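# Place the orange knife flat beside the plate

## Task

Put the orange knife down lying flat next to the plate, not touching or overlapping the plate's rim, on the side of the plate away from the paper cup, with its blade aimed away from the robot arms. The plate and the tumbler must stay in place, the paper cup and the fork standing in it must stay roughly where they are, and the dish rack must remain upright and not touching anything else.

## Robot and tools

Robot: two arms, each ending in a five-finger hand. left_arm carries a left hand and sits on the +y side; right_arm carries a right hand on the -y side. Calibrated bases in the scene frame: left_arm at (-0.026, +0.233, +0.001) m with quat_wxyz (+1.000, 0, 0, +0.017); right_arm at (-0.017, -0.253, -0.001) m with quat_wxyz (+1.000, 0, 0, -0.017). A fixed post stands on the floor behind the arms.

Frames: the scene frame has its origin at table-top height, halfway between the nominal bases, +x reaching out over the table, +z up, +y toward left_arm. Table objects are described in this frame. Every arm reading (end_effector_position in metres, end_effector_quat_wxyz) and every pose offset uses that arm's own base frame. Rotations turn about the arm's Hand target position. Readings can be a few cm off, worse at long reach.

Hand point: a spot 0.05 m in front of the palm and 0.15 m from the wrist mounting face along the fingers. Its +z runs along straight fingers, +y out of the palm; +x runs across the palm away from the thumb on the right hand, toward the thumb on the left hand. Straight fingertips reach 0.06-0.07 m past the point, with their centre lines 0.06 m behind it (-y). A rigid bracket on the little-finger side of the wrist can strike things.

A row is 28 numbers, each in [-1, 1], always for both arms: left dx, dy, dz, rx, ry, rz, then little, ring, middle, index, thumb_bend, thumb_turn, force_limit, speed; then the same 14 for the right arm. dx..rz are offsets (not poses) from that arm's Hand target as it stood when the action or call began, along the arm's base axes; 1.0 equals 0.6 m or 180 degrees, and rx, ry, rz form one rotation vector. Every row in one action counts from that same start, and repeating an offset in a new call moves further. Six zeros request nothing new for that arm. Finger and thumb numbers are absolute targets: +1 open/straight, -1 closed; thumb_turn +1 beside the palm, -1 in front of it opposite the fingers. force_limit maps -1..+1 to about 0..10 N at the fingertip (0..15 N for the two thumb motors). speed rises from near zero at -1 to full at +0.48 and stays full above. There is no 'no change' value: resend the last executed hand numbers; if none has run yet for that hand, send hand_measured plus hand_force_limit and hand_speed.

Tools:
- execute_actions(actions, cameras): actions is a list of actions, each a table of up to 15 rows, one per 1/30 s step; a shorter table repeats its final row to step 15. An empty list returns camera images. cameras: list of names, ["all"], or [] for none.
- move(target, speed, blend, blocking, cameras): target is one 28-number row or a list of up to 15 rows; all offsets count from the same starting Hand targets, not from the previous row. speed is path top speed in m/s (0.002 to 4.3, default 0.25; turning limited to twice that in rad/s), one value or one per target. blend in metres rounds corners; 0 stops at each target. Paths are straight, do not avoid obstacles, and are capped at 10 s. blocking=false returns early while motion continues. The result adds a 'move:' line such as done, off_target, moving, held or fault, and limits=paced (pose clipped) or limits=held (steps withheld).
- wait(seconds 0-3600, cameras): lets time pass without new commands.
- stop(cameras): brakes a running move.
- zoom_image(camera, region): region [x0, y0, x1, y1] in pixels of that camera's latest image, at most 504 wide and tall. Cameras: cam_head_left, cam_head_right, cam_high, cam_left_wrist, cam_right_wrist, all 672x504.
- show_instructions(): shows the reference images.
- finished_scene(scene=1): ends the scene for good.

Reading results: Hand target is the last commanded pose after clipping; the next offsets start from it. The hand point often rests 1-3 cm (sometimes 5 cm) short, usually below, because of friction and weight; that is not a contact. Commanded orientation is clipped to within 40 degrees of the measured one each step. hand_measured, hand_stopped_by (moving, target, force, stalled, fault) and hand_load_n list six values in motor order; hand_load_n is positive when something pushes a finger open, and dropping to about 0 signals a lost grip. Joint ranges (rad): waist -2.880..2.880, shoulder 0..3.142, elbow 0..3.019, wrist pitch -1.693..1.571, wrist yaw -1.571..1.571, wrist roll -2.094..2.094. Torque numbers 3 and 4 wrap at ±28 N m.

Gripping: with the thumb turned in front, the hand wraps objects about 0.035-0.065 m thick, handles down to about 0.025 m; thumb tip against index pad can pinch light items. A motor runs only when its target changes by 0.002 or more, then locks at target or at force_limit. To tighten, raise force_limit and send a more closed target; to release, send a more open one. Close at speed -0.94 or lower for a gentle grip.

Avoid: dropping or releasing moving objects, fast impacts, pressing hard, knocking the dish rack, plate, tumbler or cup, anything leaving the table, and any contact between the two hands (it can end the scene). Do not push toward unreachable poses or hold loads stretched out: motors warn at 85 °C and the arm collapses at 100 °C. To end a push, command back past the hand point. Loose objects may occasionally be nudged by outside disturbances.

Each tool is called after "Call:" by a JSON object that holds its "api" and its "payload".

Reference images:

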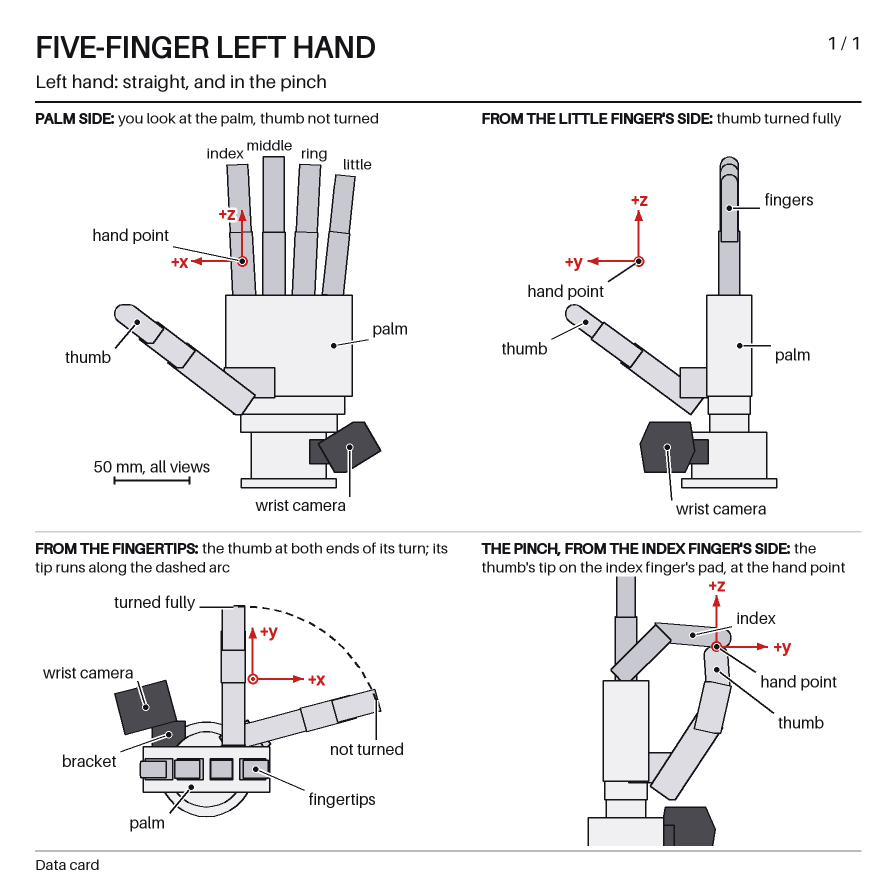

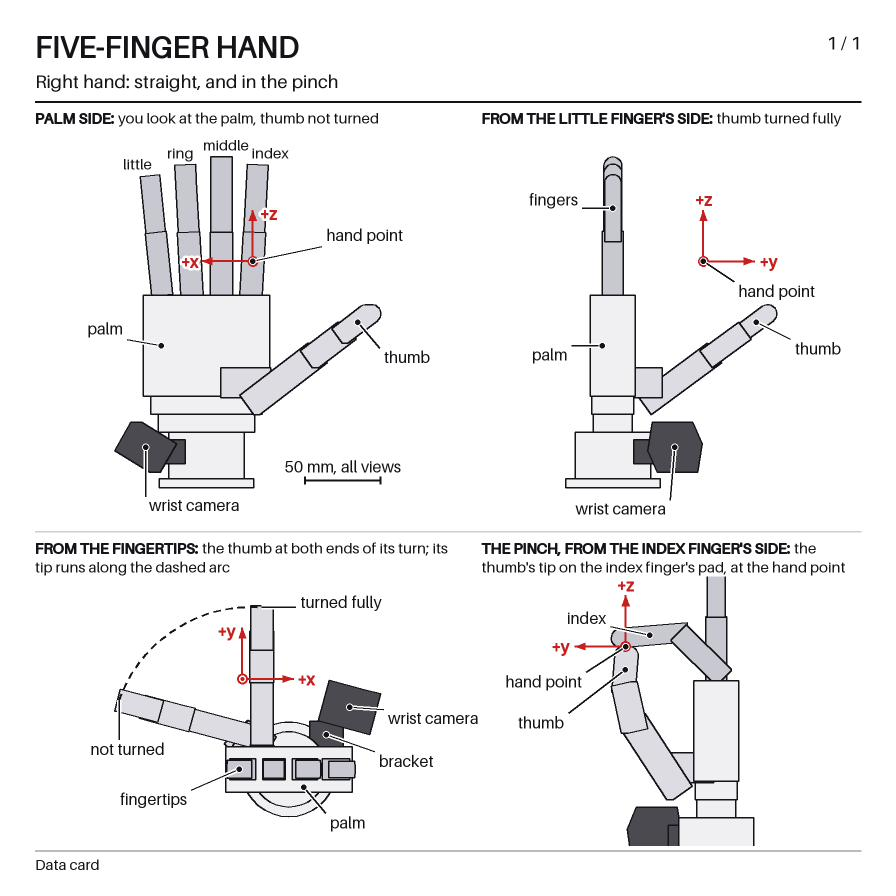

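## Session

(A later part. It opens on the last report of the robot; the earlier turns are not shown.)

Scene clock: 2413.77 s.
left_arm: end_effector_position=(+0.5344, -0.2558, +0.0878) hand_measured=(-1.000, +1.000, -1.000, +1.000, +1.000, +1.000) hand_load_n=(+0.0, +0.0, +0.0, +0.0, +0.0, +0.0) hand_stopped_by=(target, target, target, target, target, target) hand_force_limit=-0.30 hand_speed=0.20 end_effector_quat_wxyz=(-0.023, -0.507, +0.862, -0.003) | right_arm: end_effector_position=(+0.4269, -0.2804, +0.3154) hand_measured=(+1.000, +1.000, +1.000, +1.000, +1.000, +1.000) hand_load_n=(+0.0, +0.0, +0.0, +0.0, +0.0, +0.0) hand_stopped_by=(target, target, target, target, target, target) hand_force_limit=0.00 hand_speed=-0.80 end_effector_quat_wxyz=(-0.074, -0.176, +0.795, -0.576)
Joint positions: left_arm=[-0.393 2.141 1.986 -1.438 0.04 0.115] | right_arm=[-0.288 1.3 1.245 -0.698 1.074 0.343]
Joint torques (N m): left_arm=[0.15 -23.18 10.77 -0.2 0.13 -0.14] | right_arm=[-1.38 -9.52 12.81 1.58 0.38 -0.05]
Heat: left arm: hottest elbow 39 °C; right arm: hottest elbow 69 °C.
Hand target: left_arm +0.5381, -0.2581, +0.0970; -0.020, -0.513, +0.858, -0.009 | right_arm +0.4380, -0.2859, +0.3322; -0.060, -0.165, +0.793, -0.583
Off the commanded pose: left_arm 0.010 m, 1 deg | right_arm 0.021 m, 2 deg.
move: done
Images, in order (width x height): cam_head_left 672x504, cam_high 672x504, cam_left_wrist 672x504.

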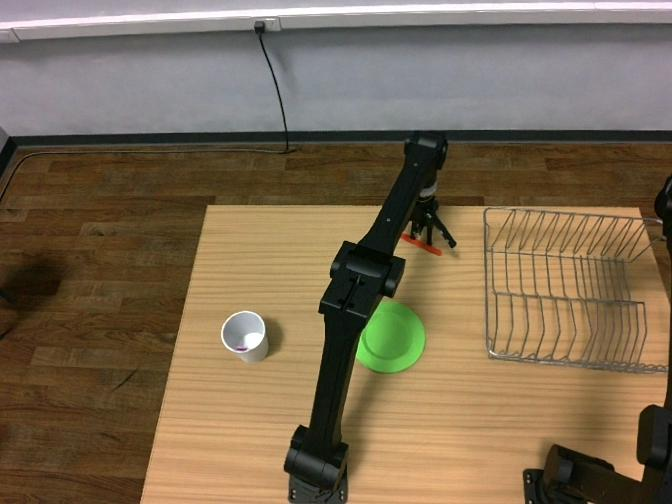

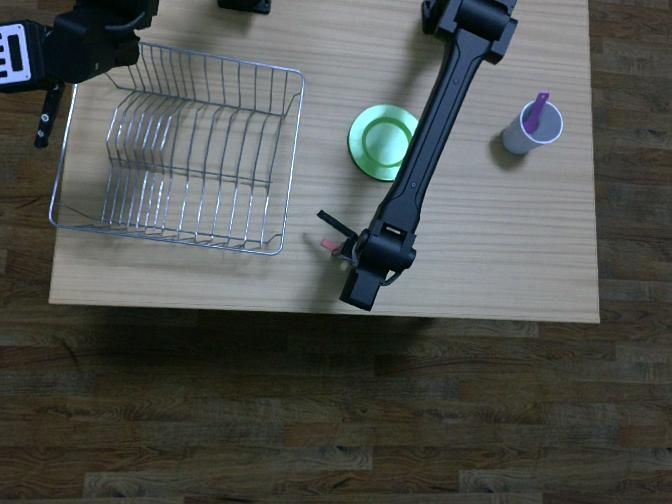

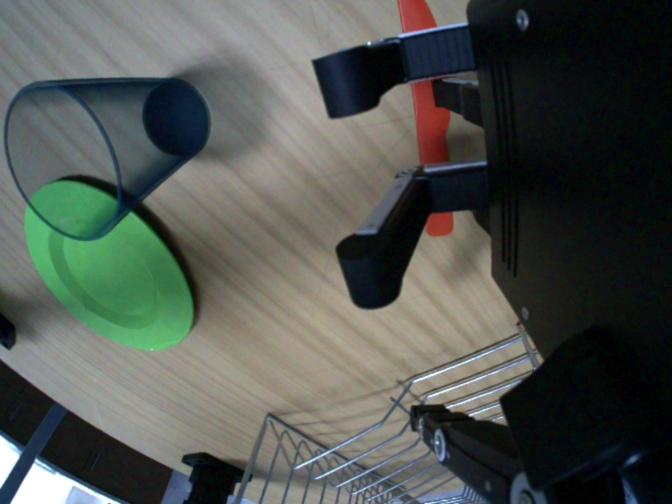

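Call:
{"api": "move", "payload": {"target": [-0.012,0.002,-0.022,0,0,0,-1,1,-1,1,1,1,-0.3,0.2,0,0,0,0,0,0,1,1,1,1,1,1,0,-0.8], "speed": 0.05, "cameras": ["cam_high","cam_left_wrist","cam_head_left"]}}

Call:
{"api": "zoom_image", "payload": {"camera": "cam_head_left", "region": [370, 200, 450, 260]}}

Scene clock: 2430.73 s.
left_arm: end_effector_position=(+0.5310, -0.2547, +0.0868) hand_measured=(-1.000, +1.000, -1.000, +1.000, +1.000, +1.000) hand_load_n=(+0.0, +0.0, +0.0, +0.0, +0.0, +0.0) hand_stopped_by=(target, target, target, target, target, target) hand_force_limit=-0.30 hand_speed=0.20 end_effector_quat_wxyz=(-0.020, -0.508, +0.861, -0.007) | right_arm: end_effector_position=(+0.4269, -0.2804, +0.3154) hand_measured=(+1.000, +1.000, +1.000, +1.000, +1.000, +1.000) hand_load_n=(+0.0, +0.0, +0.0, +0.0, +0.0, -0.5) hand_stopped_by=(target, target, target, target, target, target) hand_force_limit=0.00 hand_speed=-0.80 end_effector_quat_wxyz=(-0.074, -0.176, +0.795, -0.576)
Joint positions: left_arm=[-0.393 2.123 1.954 -1.415 0.04 0.112] | right_arm=[-0.288 1.3 1.245 -0.698 1.074 0.343]
Joint torques (N m): left_arm=[-0.21 -22.65 8.49 0.73 0.12 -0.14] | right_arm=[-1.08 -9.23 12.7 1.62 0.39 -0.07]
Heat: left arm: hottest elbow 41 °C; right arm: hottest elbow 70 °C.
Hand target: left_arm +0.5308, -0.2569, +0.0838; -0.020, -0.513, +0.858, -0.009 | right_arm +0.4380, -0.2859, +0.3322; -0.060, -0.165, +0.793, -0.583
Off the commanded pose: left_arm 0.004 m, 1 deg | right_arm 0.021 m, 2 deg.
move: done
Images, in order (width x height): cam_head_left 672x504, cam_high 672x504, cam_left_wrist 672x504.

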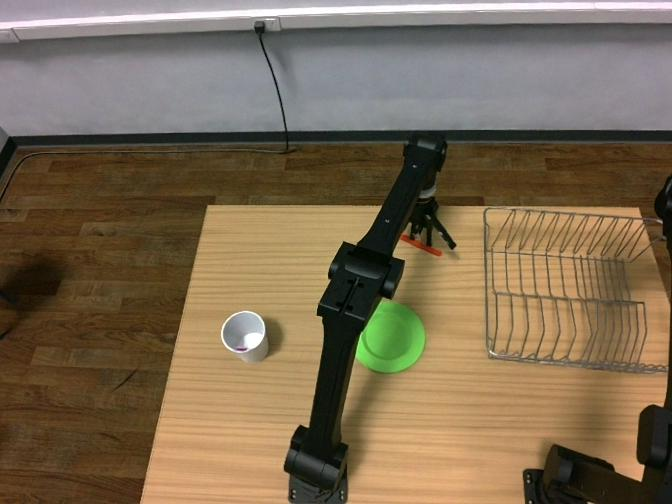

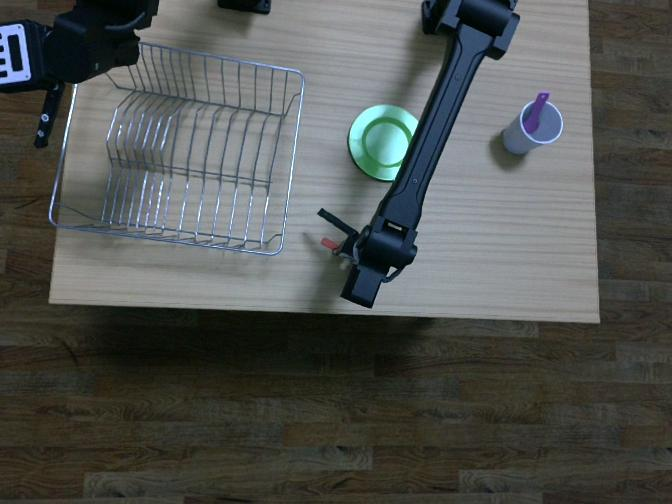

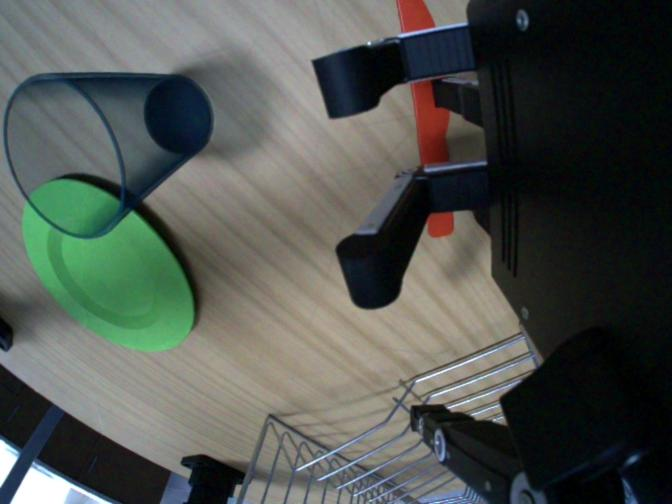

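Scaled by 6.300 from the camera's image (finer frame: 960x720).

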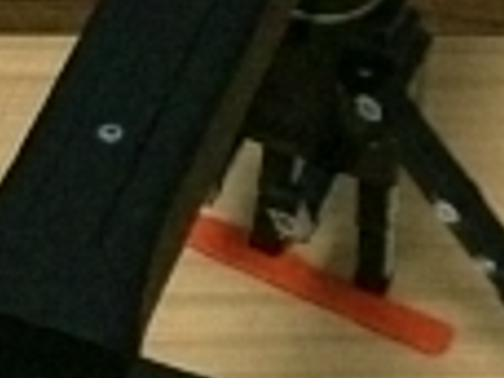

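Call:
{"api": "move", "payload": {"target": [-0.011,0.006,-0.003,0,0,-0.02,-1,1,-1,1,1,1,-0.3,0.2,0,0,0,0,0,0,1,1,1,1,1,1,0,-0.8], "speed": 0.05, "cameras": ["cam_high","cam_left_wrist","cam_head_left"]}}

Call:
{"api": "zoom_image", "payload": {"camera": "cam_head_left", "region": [370, 200, 450, 260]}}

Scene clock: 2447.33 s.
left_arm: end_effector_position=(+0.5264, -0.2505, +0.0863) hand_measured=(-1.000, +1.000, -1.000, +1.000, +1.000, +1.000) hand_load_n=(+0.0, +0.0, +0.0, +0.0, +0.0, +0.0) hand_stopped_by=(target, target, target, target, target, target) hand_force_limit=-0.30 hand_speed=0.20 end_effector_quat_wxyz=(-0.019, -0.494, +0.869, -0.008) | right_arm: end_effector_position=(+0.4269, -0.2804, +0.3154) hand_measured=(+1.000, +1.000, +1.000, +1.000, +1.000, +1.000) hand_load_n=(+0.0, +0.0, +0.0, +0.0, +0.0, +0.0) hand_stopped_by=(target, target, target, target, target, target) hand_force_limit=0.00 hand_speed=-0.80 end_effector_quat_wxyz=(-0.074, -0.176, +0.795, -0.576)
Joint positions: left_arm=[-0.393 2.107 1.926 -1.401 0.04 0.145] | right_arm=[-0.288 1.3 1.245 -0.698 1.074 0.343]
Joint torques (N m): left_arm=[-0.44 -22.3 8.38 0.76 0.09 0.09] | right_arm=[-0.85 -8.76 12.78 1.57 0.41 -0.04]
Heat: left arm: hottest elbow 40 °C; right arm: hottest elbow 70 °C.
Hand target: left_arm +0.5242, -0.2533, +0.0820; -0.020, -0.486, +0.874, -0.008 | right_arm +0.4380, -0.2859, +0.3322; -0.060, -0.165, +0.793, -0.583
Off the commanded pose: left_arm 0.006 m, 1 deg | right_arm 0.021 m, 2 deg.
move: done
Images, in order (width x height): cam_head_left 672x504, cam_high 672x504, cam_left_wrist 672x504.

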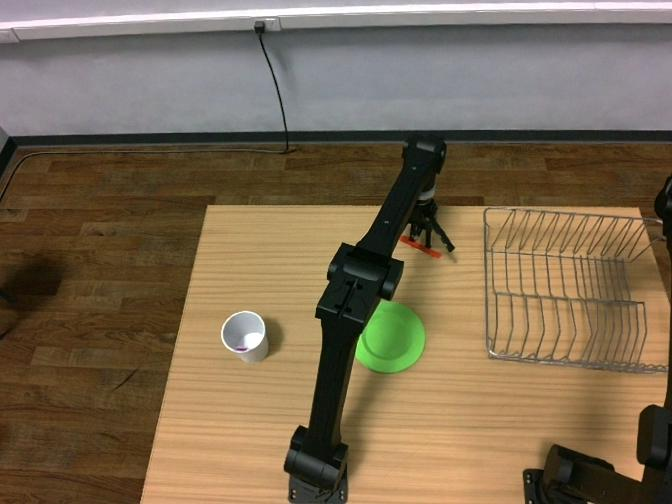

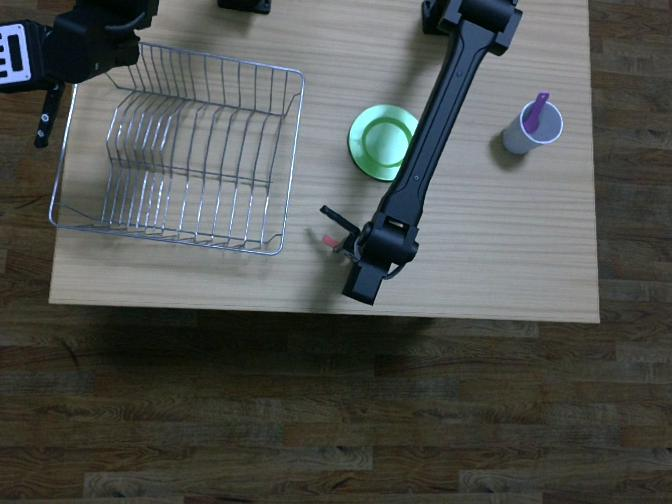

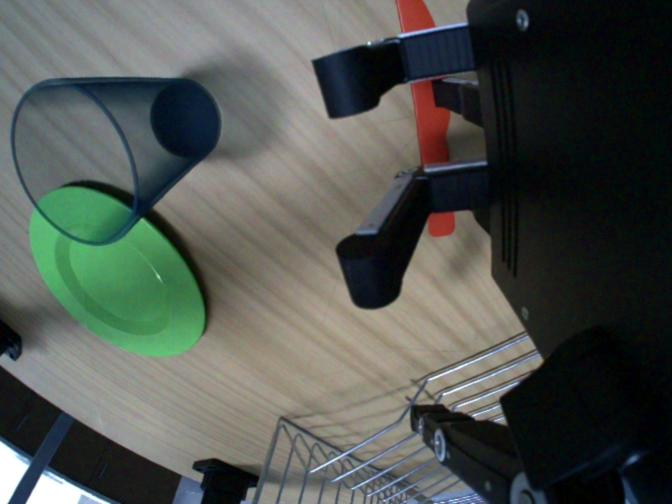

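Scaled by 6.300 from the camera's image (finer frame: 960x720).

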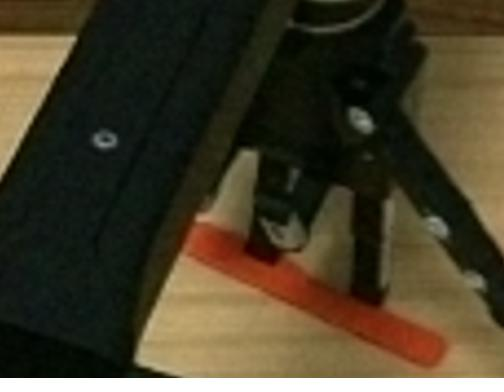

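Call:
{"api": "move", "payload": {"target": [[-0.004,0,0.02,0,0,0,-1,1,-1,1,1,1,-0.3,0.2,0,0,0,0,0,0,1,1,1,1,1,1,0,-0.8],[-0.015,0,0.015,0,0,0,-1,1,-1,1,1,1,-0.3,0.2,0,0,0,0,0,0,1,1,1,1,1,1,0,-0.8],[-0.015,0,-0.04,0,0,0,-1,1,-1,1,1,1,-0.3,0.2,0,0,0,0,0,0,1,1,1,1,1,1,0,-0.8]], "speed": 0.05, "cameras": ["cam_high","cam_left_wrist","cam_head_left"]}}

Call:
{"api": "zoom_image", "payload": {"camera": "cam_head_left", "region": [370, 200, 450, 260]}}

Scene clock: 2458.97 s.
left_arm: end_effector_position=(+0.5207, -0.2481, +0.0823) hand_measured=(-1.000, +1.000, -1.000, +1.000, +1.000, +1.000) hand_load_n=(+0.0, -2.0, +0.5, +0.0, +0.0, +0.0) hand_stopped_by=(target, target, target, target, target, target) hand_force_limit=-0.30 hand_speed=0.20 end_effector_quat_wxyz=(-0.011, -0.493, +0.870, -0.019) | right_arm: end_effector_position=(+0.4269, -0.2804, +0.3154) hand_measured=(+1.000, +1.000, +1.000, +1.000, +1.000, +1.000) hand_load_n=(+0.0, -0.5, +0.0, +0.0, +0.0, -0.5) hand_stopped_by=(target, target, target, target, target, target) hand_force_limit=0.00 hand_speed=-0.80 end_effector_quat_wxyz=(-0.074, -0.176, +0.795, -0.576)
Joint positions: left_arm=[-0.393 2.068 1.855 -1.341 0.04 0.146] | right_arm=[-0.288 1.3 1.245 -0.698 1.074 0.343]
Joint torques (N m): left_arm=[-0.79 -19.49 7.53 1.25 0.09 0.05] | right_arm=[-0.85 -9.88 12.51 1.37 0.34 -0.01]
Heat: left arm: hottest elbow 39 °C; right arm: hottest elbow 70 °C.
Hand target: left_arm +0.5152, -0.2533, +0.0579; -0.020, -0.486, +0.874, -0.008 | right_arm +0.4380, -0.2859, +0.3322; -0.060, -0.165, +0.793, -0.583
Off the commanded pose: left_arm 0.025 m, 2 deg | right_arm 0.021 m, 2 deg.
move: off_target (left_arm)
Images, in order (width x height): cam_head_left 672x504, cam_high 672x504, cam_left_wrist 672x504.

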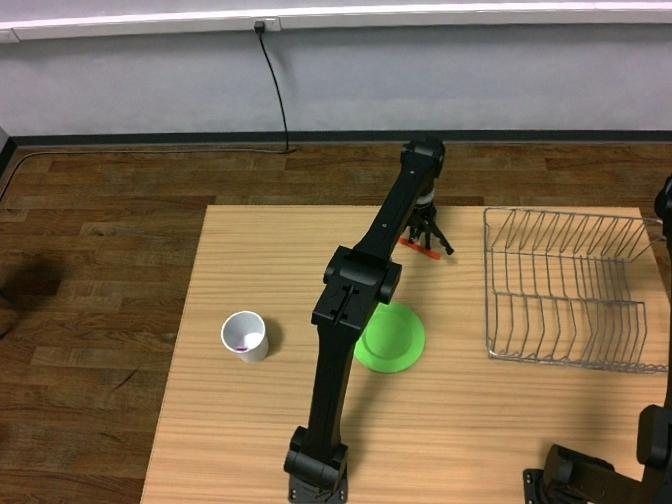

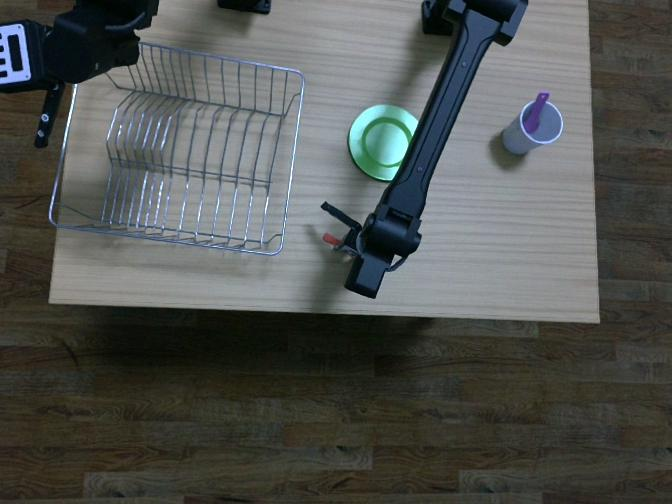

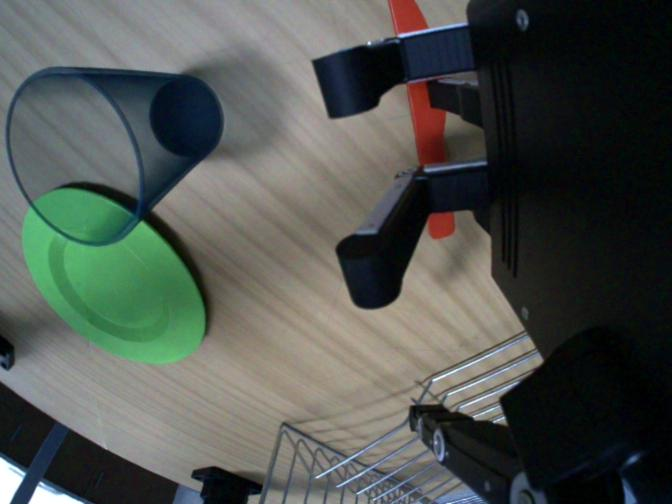

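Scaled by 6.300 from the camera's image (finer frame: 960x720).

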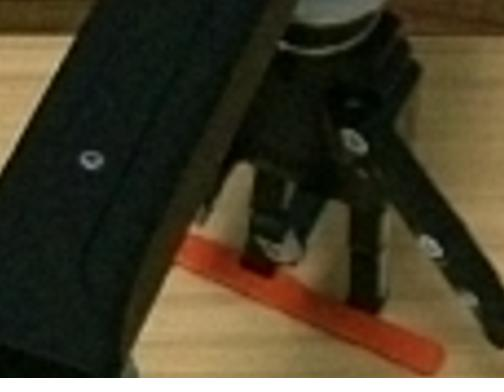

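Call:
{"api": "move", "payload": {"target": [[-0.0128,0.0115,0,0,0,-0.0944,-1,1,-1,1,1,1,-0.3,0.2,0,0,0,0,0,0,1,1,1,1,1,1,0,-0.8],[-0.0172,0.0187,0,0,0,-0.1889,-1,1,-1,1,1,1,-0.3,0.2,0,0,0,0,0,0,1,1,1,1,1,1,0,-0.8]], "speed": 0.06, "blend": 0.01, "cameras": ["cam_high","cam_left_wrist","cam_head_left"]}}

Call:
{"api": "zoom_image", "payload": {"camera": "cam_head_left", "region": [370, 200, 450, 260]}}

Scene clock: 2479.53 s.
left_arm: end_effector_position=(+0.5156, -0.2371, +0.0811) hand_measured=(-1.000, +1.000, -1.000, +1.000, +1.000, +1.000) hand_load_n=(+0.0, +0.0, +0.0, +0.0, +0.0, +0.0) hand_stopped_by=(target, target, target, target, target, target) hand_force_limit=-0.30 hand_speed=0.20 end_effector_quat_wxyz=(-0.004, -0.223, +0.975, -0.015) | right_arm: end_effector_position=(+0.4269, -0.2804, +0.3154) hand_measured=(+1.000, +1.000, +1.000, +1.000, +1.000, +1.000) hand_load_n=(+0.0, -0.5, +0.0, +0.0, +0.0, -0.5) hand_stopped_by=(target, target, target, target, target, target) hand_force_limit=0.00 hand_speed=-0.80 end_effector_quat_wxyz=(-0.074, -0.176, +0.795, -0.576)
Joint positions: left_arm=[-0.444 2.054 1.832 -1.337 0.029 0.677] | right_arm=[-0.288 1.3 1.245 -0.698 1.074 0.343]
Joint torques (N m): left_arm=[-0.73 -19.31 7.23 0.62 0.05 0.09] | right_arm=[-0.79 -9.29 12.82 1.57 0.35 -0.03]
Heat: left arm: hottest elbow 38 °C; right arm: hottest elbow 70 °C.
Hand target: left_arm +0.5049, -0.2422, +0.0581; -0.022, -0.209, +0.978, -0.002 | right_arm +0.4380, -0.2859, +0.3322; -0.060, -0.165, +0.793, -0.583
Off the commanded pose: left_arm 0.026 m, 3 deg | right_arm 0.021 m, 2 deg.
move: off_target (left_arm)
Images, in order (width x height): cam_head_left 672x504, cam_high 672x504, cam_left_wrist 672x504.

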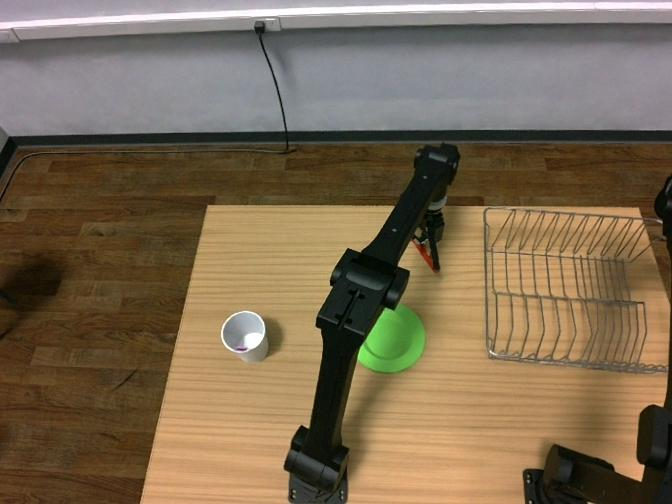

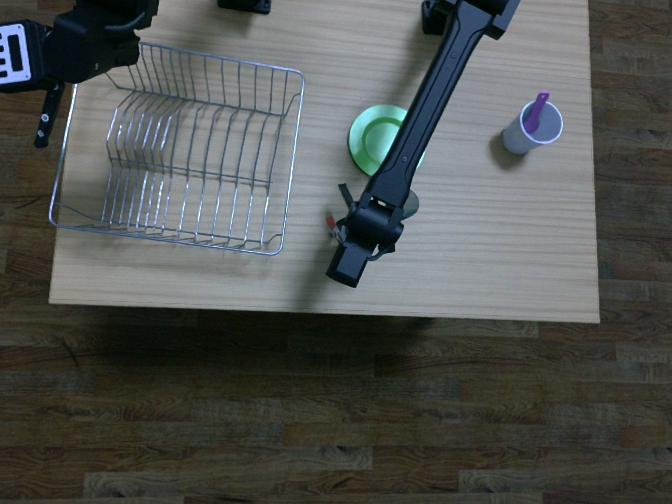

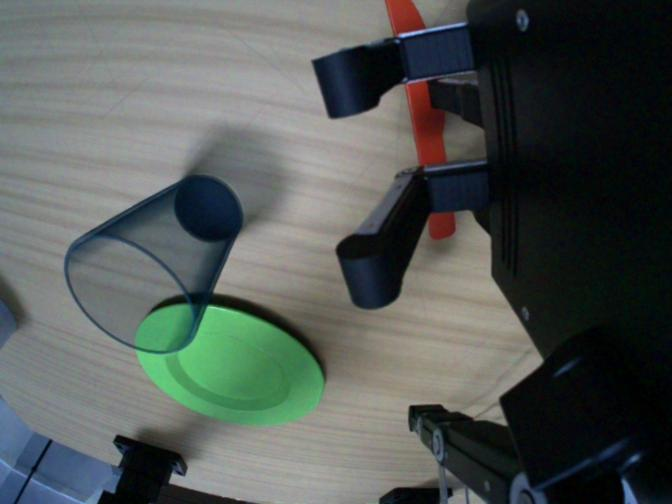

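Scaled by 6.300 from the camera's image (finer frame: 960x720).

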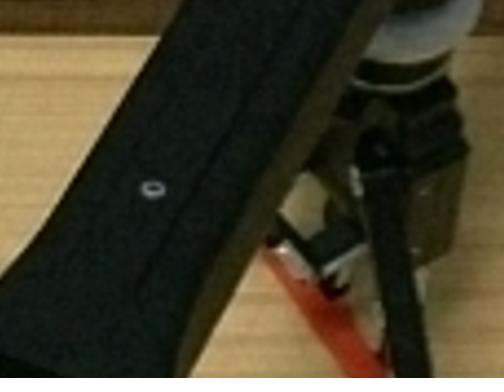

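Call:
{"api": "zoom_image", "payload": {"camera": "cam_high", "region": [300, 180, 420, 270]}}

Call:
{"api": "zoom_image", "payload": {"camera": "cam_head_left", "region": [400, 220, 460, 285]}}

Scaled by 4.200 from the camera's image (finer frame: 960x720).

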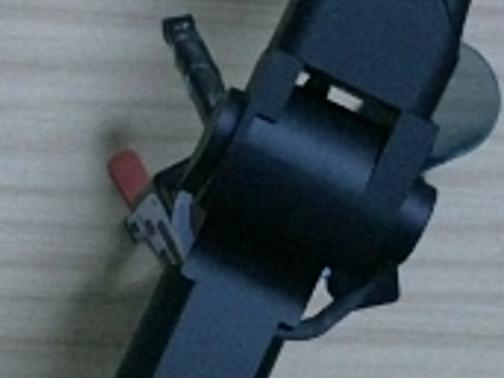

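Scaled by 7.754 from the camera's image (finer frame: 960x720).

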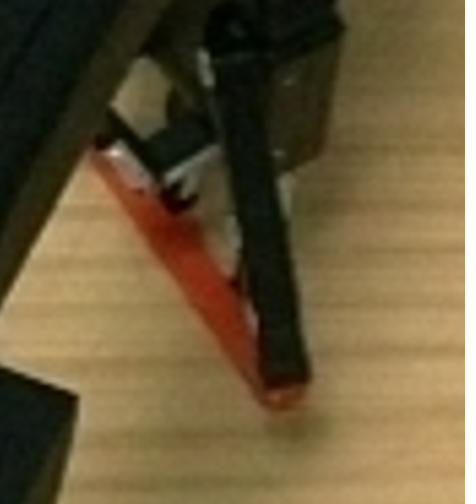

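Call:
{"api": "move", "payload": {"target": [[0.0015,-0.009,0,0,0,-0.0980,-1,1,-1,1,1,1,-0.3,0.2,0,0,0,0,0,0,1,1,1,1,1,1,0,-0.8],[0.0085,-0.022,0,0,0,-0.196,-1,1,-1,1,1,1,-0.3,0.2,0,0,0,0,0,0,1,1,1,1,1,1,0,-0.8]], "speed": 0.06, "blend": 0.01, "cameras": ["cam_high","cam_left_wrist","cam_head_left"]}}

Call:
{"api": "zoom_image", "payload": {"camera": "cam_head_left", "region": [400, 220, 480, 285]}}

Call:
{"api": "zoom_image", "payload": {"camera": "cam_high", "region": [290, 160, 410, 250]}}

Scene clock: 2499.97 s.
left_arm: end_effector_position=(+0.5213, -0.2494, +0.0815) hand_measured=(-1.000, +1.000, -1.000, +1.000, +1.000, +1.000) hand_load_n=(+0.0, -1.5, +0.0, +0.0, +0.0, +0.0) hand_stopped_by=(target, target, target, target, target, target) hand_force_limit=-0.30 hand_speed=0.20 end_effector_quat_wxyz=(+0.000, +0.082, +0.997, -0.004) | right_arm: end_effector_position=(+0.4269, -0.2804, +0.3154) hand_measured=(+1.000, +1.000, +1.000, +1.000, +1.000, +1.000) hand_load_n=(+0.0, +0.0, +0.0, +0.0, +0.5, +0.0) hand_stopped_by=(target, target, target, target, target, target) hand_force_limit=0.00 hand_speed=-0.80 end_effector_quat_wxyz=(-0.074, -0.176, +0.795, -0.576)
Joint positions: left_arm=[-0.522 2.04 1.809 -1.337 0.007 1.212] | right_arm=[-0.288 1.3 1.245 -0.698 1.074 0.343]
Joint torques (N m): left_arm=[-1.14 -19.31 7.23 0.58 0.07 0.08] | right_arm=[-0.5 -9 12.94 1.36 0.41 -0.03]
Heat: left arm: hottest elbow 37 °C; right arm: hottest elbow 71 °C.
Hand target: left_arm +0.5100, -0.2554, +0.0581; -0.021, +0.097, +0.995, +0.005 | right_arm +0.4380, -0.2859, +0.3322; -0.060, -0.165, +0.793, -0.583
Off the commanded pose: left_arm 0.027 m, 3 deg | right_arm 0.021 m, 2 deg.
move: off_target (left_arm)
Images, in order (width x height): cam_head_left 672x504, cam_high 672x504, cam_left_wrist 672x504.

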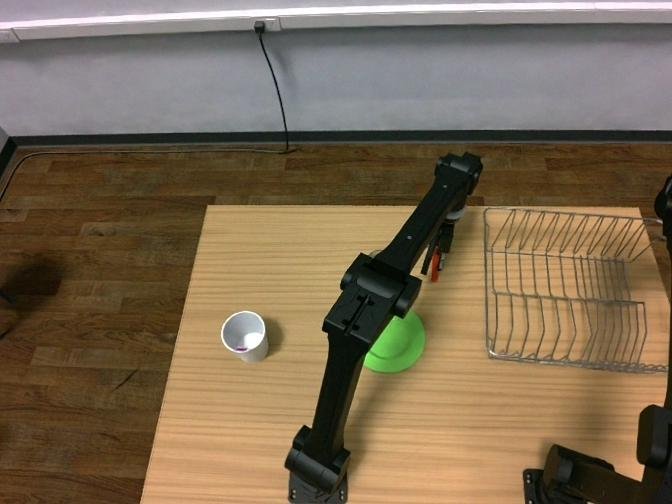

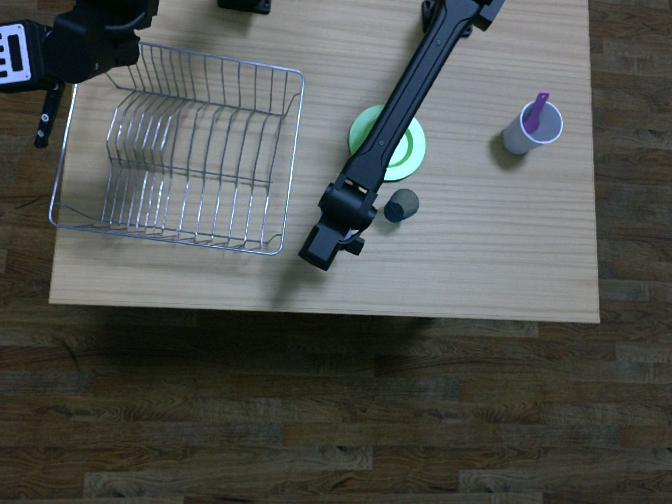

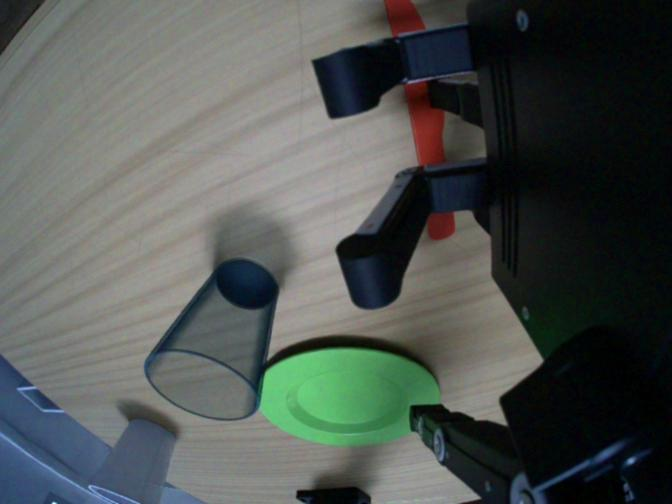

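Scaled by 6.300 from the camera's image (finer frame: 960x720).

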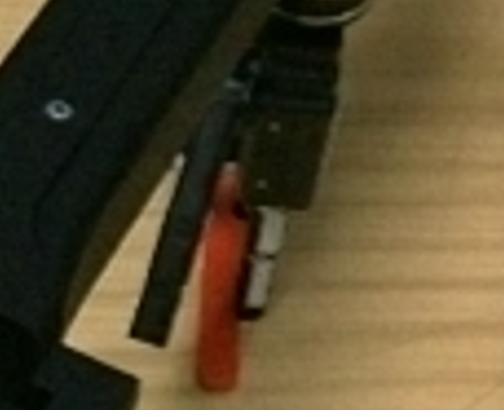

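Scaled by 4.200 from the camera's image (finer frame: 960x720).

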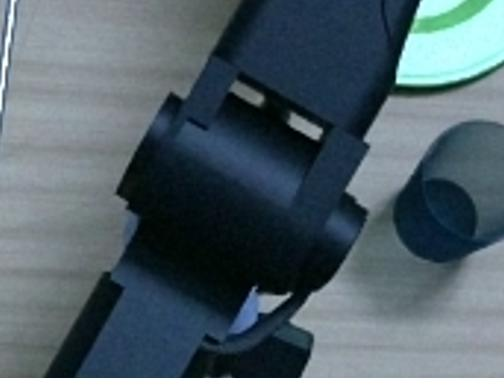

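Call:
{"api": "move", "payload": {"target": [-0.15,-0.078,0,0,0,0.015,-1,1,-1,1,1,1,-0.3,0.2,0,0,0,0,0,0,1,1,1,1,1,1,0,-0.8], "speed": 0.06, "cameras": ["cam_high","cam_left_wrist","cam_head_left"]}}

Call:
{"api": "zoom_image", "payload": {"camera": "cam_head_left", "region": [400, 240, 520, 340]}}

Scene clock: 2521.40 s.
left_arm: end_effector_position=(+0.4321, -0.2995, +0.0802) hand_measured=(-1.000, +1.000, -1.000, +1.000, +1.000, +1.000) hand_load_n=(+0.0, -1.0, +0.0, +0.0, +0.0, +0.0) hand_stopped_by=(target, target, target, target, target, target) hand_force_limit=-0.30 hand_speed=0.20 end_effector_quat_wxyz=(-0.002, +0.073, +0.997, -0.004) | right_arm: end_effector_position=(+0.4269, -0.2804, +0.3154) hand_measured=(+1.000, +1.000, +1.000, +1.000, +1.000, +1.000) hand_load_n=(+0.0, +0.0, +0.0, +0.0, +0.0, +0.0) hand_stopped_by=(target, target, target, target, target, target) hand_force_limit=0.00 hand_speed=-0.80 end_effector_quat_wxyz=(-0.074, -0.176, +0.795, -0.576)
Joint positions: left_arm=[-0.671 1.923 1.622 -1.267 0.009 1.046] | right_arm=[-0.288 1.3 1.245 -0.698 1.074 0.343]
Joint torques (N m): left_arm=[-0.85 -17.44 7.01 0.73 0.28 -0.16] | right_arm=[-1.32 -8.76 12.9 1.44 0.4 -0.08]
Heat: left arm: hottest elbow 36 °C; right arm: hottest elbow 71 °C.
Hand target: left_arm +0.4200, -0.3023, +0.0580; -0.021, +0.074, +0.997, +0.004 | right_arm +0.4380, -0.2859, +0.3322; -0.060, -0.165, +0.793, -0.583
Off the commanded pose: left_arm 0.025 m, 2 deg | right_arm 0.021 m, 2 deg.
move: off_target (left_arm)
Images, in order (width x height): cam_head_left 672x504, cam_high 672x504, cam_left_wrist 672x504.

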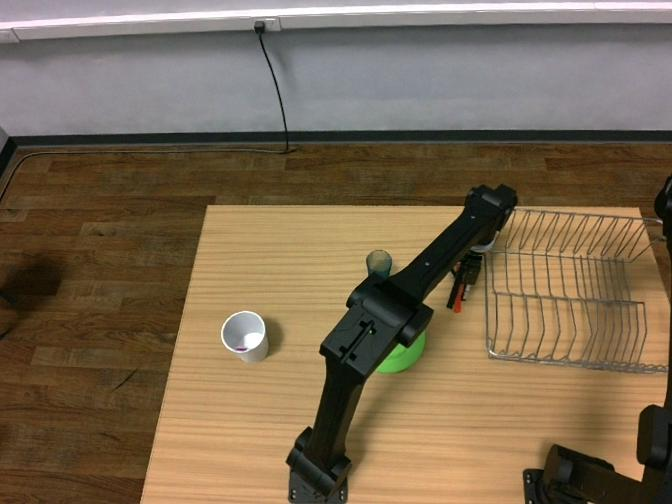

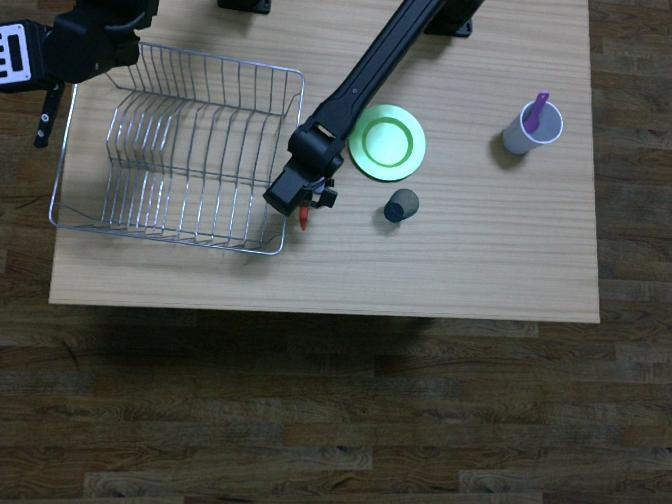

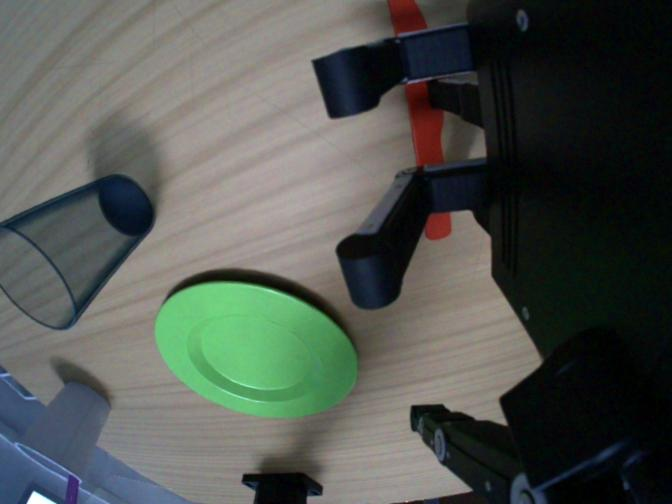

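Scaled by 4.200 from the camera's image (finer frame: 960x720).

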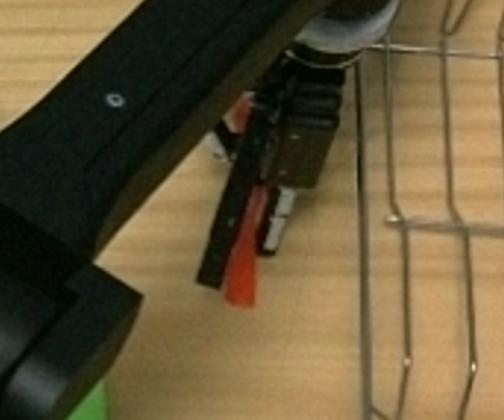

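Call:
{"api": "zoom_image", "payload": {"camera": "cam_high", "region": [260, 160, 360, 235]}}

Scaled by 5.040 from the camera's image (finer frame: 960x720).

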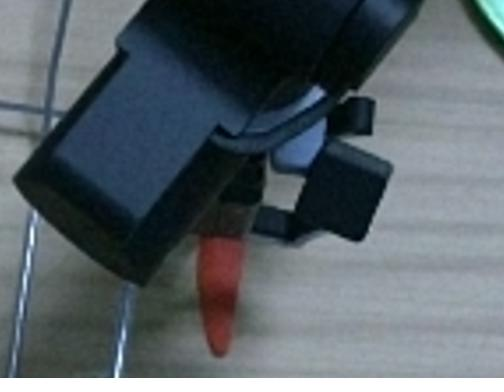

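Call:
{"api": "move", "payload": {"target": [-0.2167,0.009,0,0,0,0,-1,1,-1,1,1,1,-0.3,0.2,0,0,0,0,0,0,1,1,1,1,1,1,0,-0.8], "speed": 0.06, "cameras": ["cam_high","cam_left_wrist","cam_head_left"]}}

Call:
{"api": "zoom_image", "payload": {"camera": "cam_head_left", "region": [400, 280, 520, 380]}}

Call:
{"api": "zoom_image", "payload": {"camera": "cam_high", "region": [260, 90, 400, 195]}}

Scene clock: 2549.03 s.
left_arm: end_effector_position=(+0.3049, -0.2970, +0.0775) hand_measured=(-1.000, +1.000, -1.000, +1.000, +1.000, +1.000) hand_load_n=(+0.0, +0.0, +0.0, +0.0, +0.0, +0.0) hand_stopped_by=(target, target, target, target, target, target) hand_force_limit=-0.30 hand_speed=0.20 end_effector_quat_wxyz=(-0.002, +0.074, +0.997, -0.008) | right_arm: end_effector_position=(+0.4269, -0.2804, +0.3154) hand_measured=(+1.000, +1.000, +1.000, +1.000, +1.000, +1.000) hand_load_n=(+0.0, +0.0, +0.0, +0.0, +0.0, +0.0) hand_stopped_by=(target, target, target, target, target, target) hand_force_limit=0.00 hand_speed=-0.80 end_effector_quat_wxyz=(-0.074, -0.176, +0.795, -0.576)
Joint positions: left_arm=[-0.829 1.689 1.28 -1.153 0.015 0.89] | right_arm=[-0.288 1.3 1.245 -0.698 1.074 0.343]
Joint torques (N m): left_arm=[-1.26 -13.57 6.54 0.69 0.33 -0.19] | right_arm=[-0.85 -9.23 12.6 1.51 0.44 -0.09]
Heat: left arm: hottest elbow 36 °C; right arm: hottest elbow 71 °C.
Hand target: left_arm +0.2900, -0.2968, +0.0580; -0.021, +0.074, +0.997, +0.004 | right_arm +0.4380, -0.2859, +0.3322; -0.060, -0.165, +0.793, -0.583
Off the commanded pose: left_arm 0.025 m, 3 deg | right_arm 0.021 m, 2 deg.
move: off_target (left_arm)
Images, in order (width x height): cam_head_left 672x504, cam_high 672x504, cam_left_wrist 672x504.

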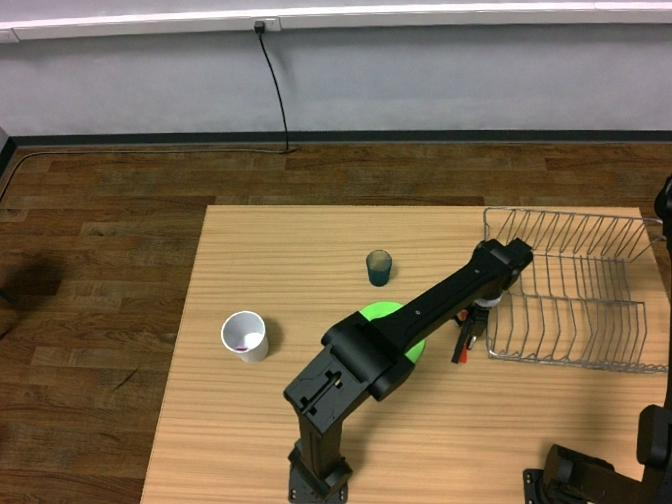

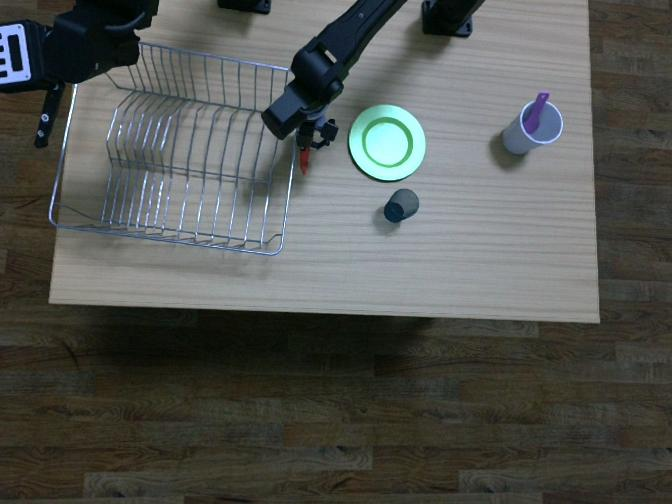

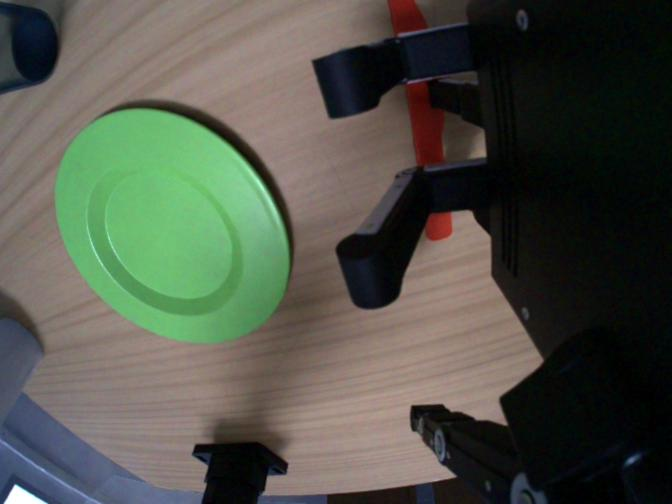

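Scaled by 4.200 from the camera's image (finer frame: 960x720).

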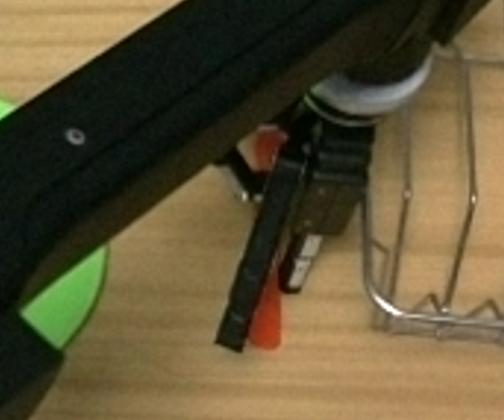

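Scaled by 3.600 from the camera's image (finer frame: 960x720).

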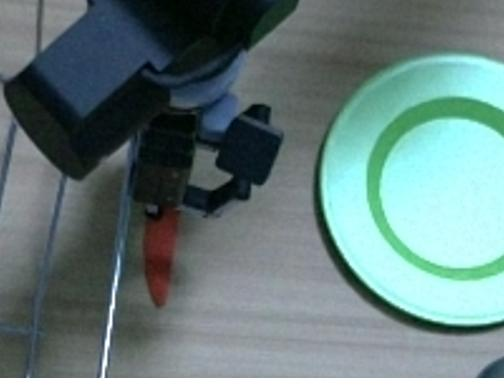

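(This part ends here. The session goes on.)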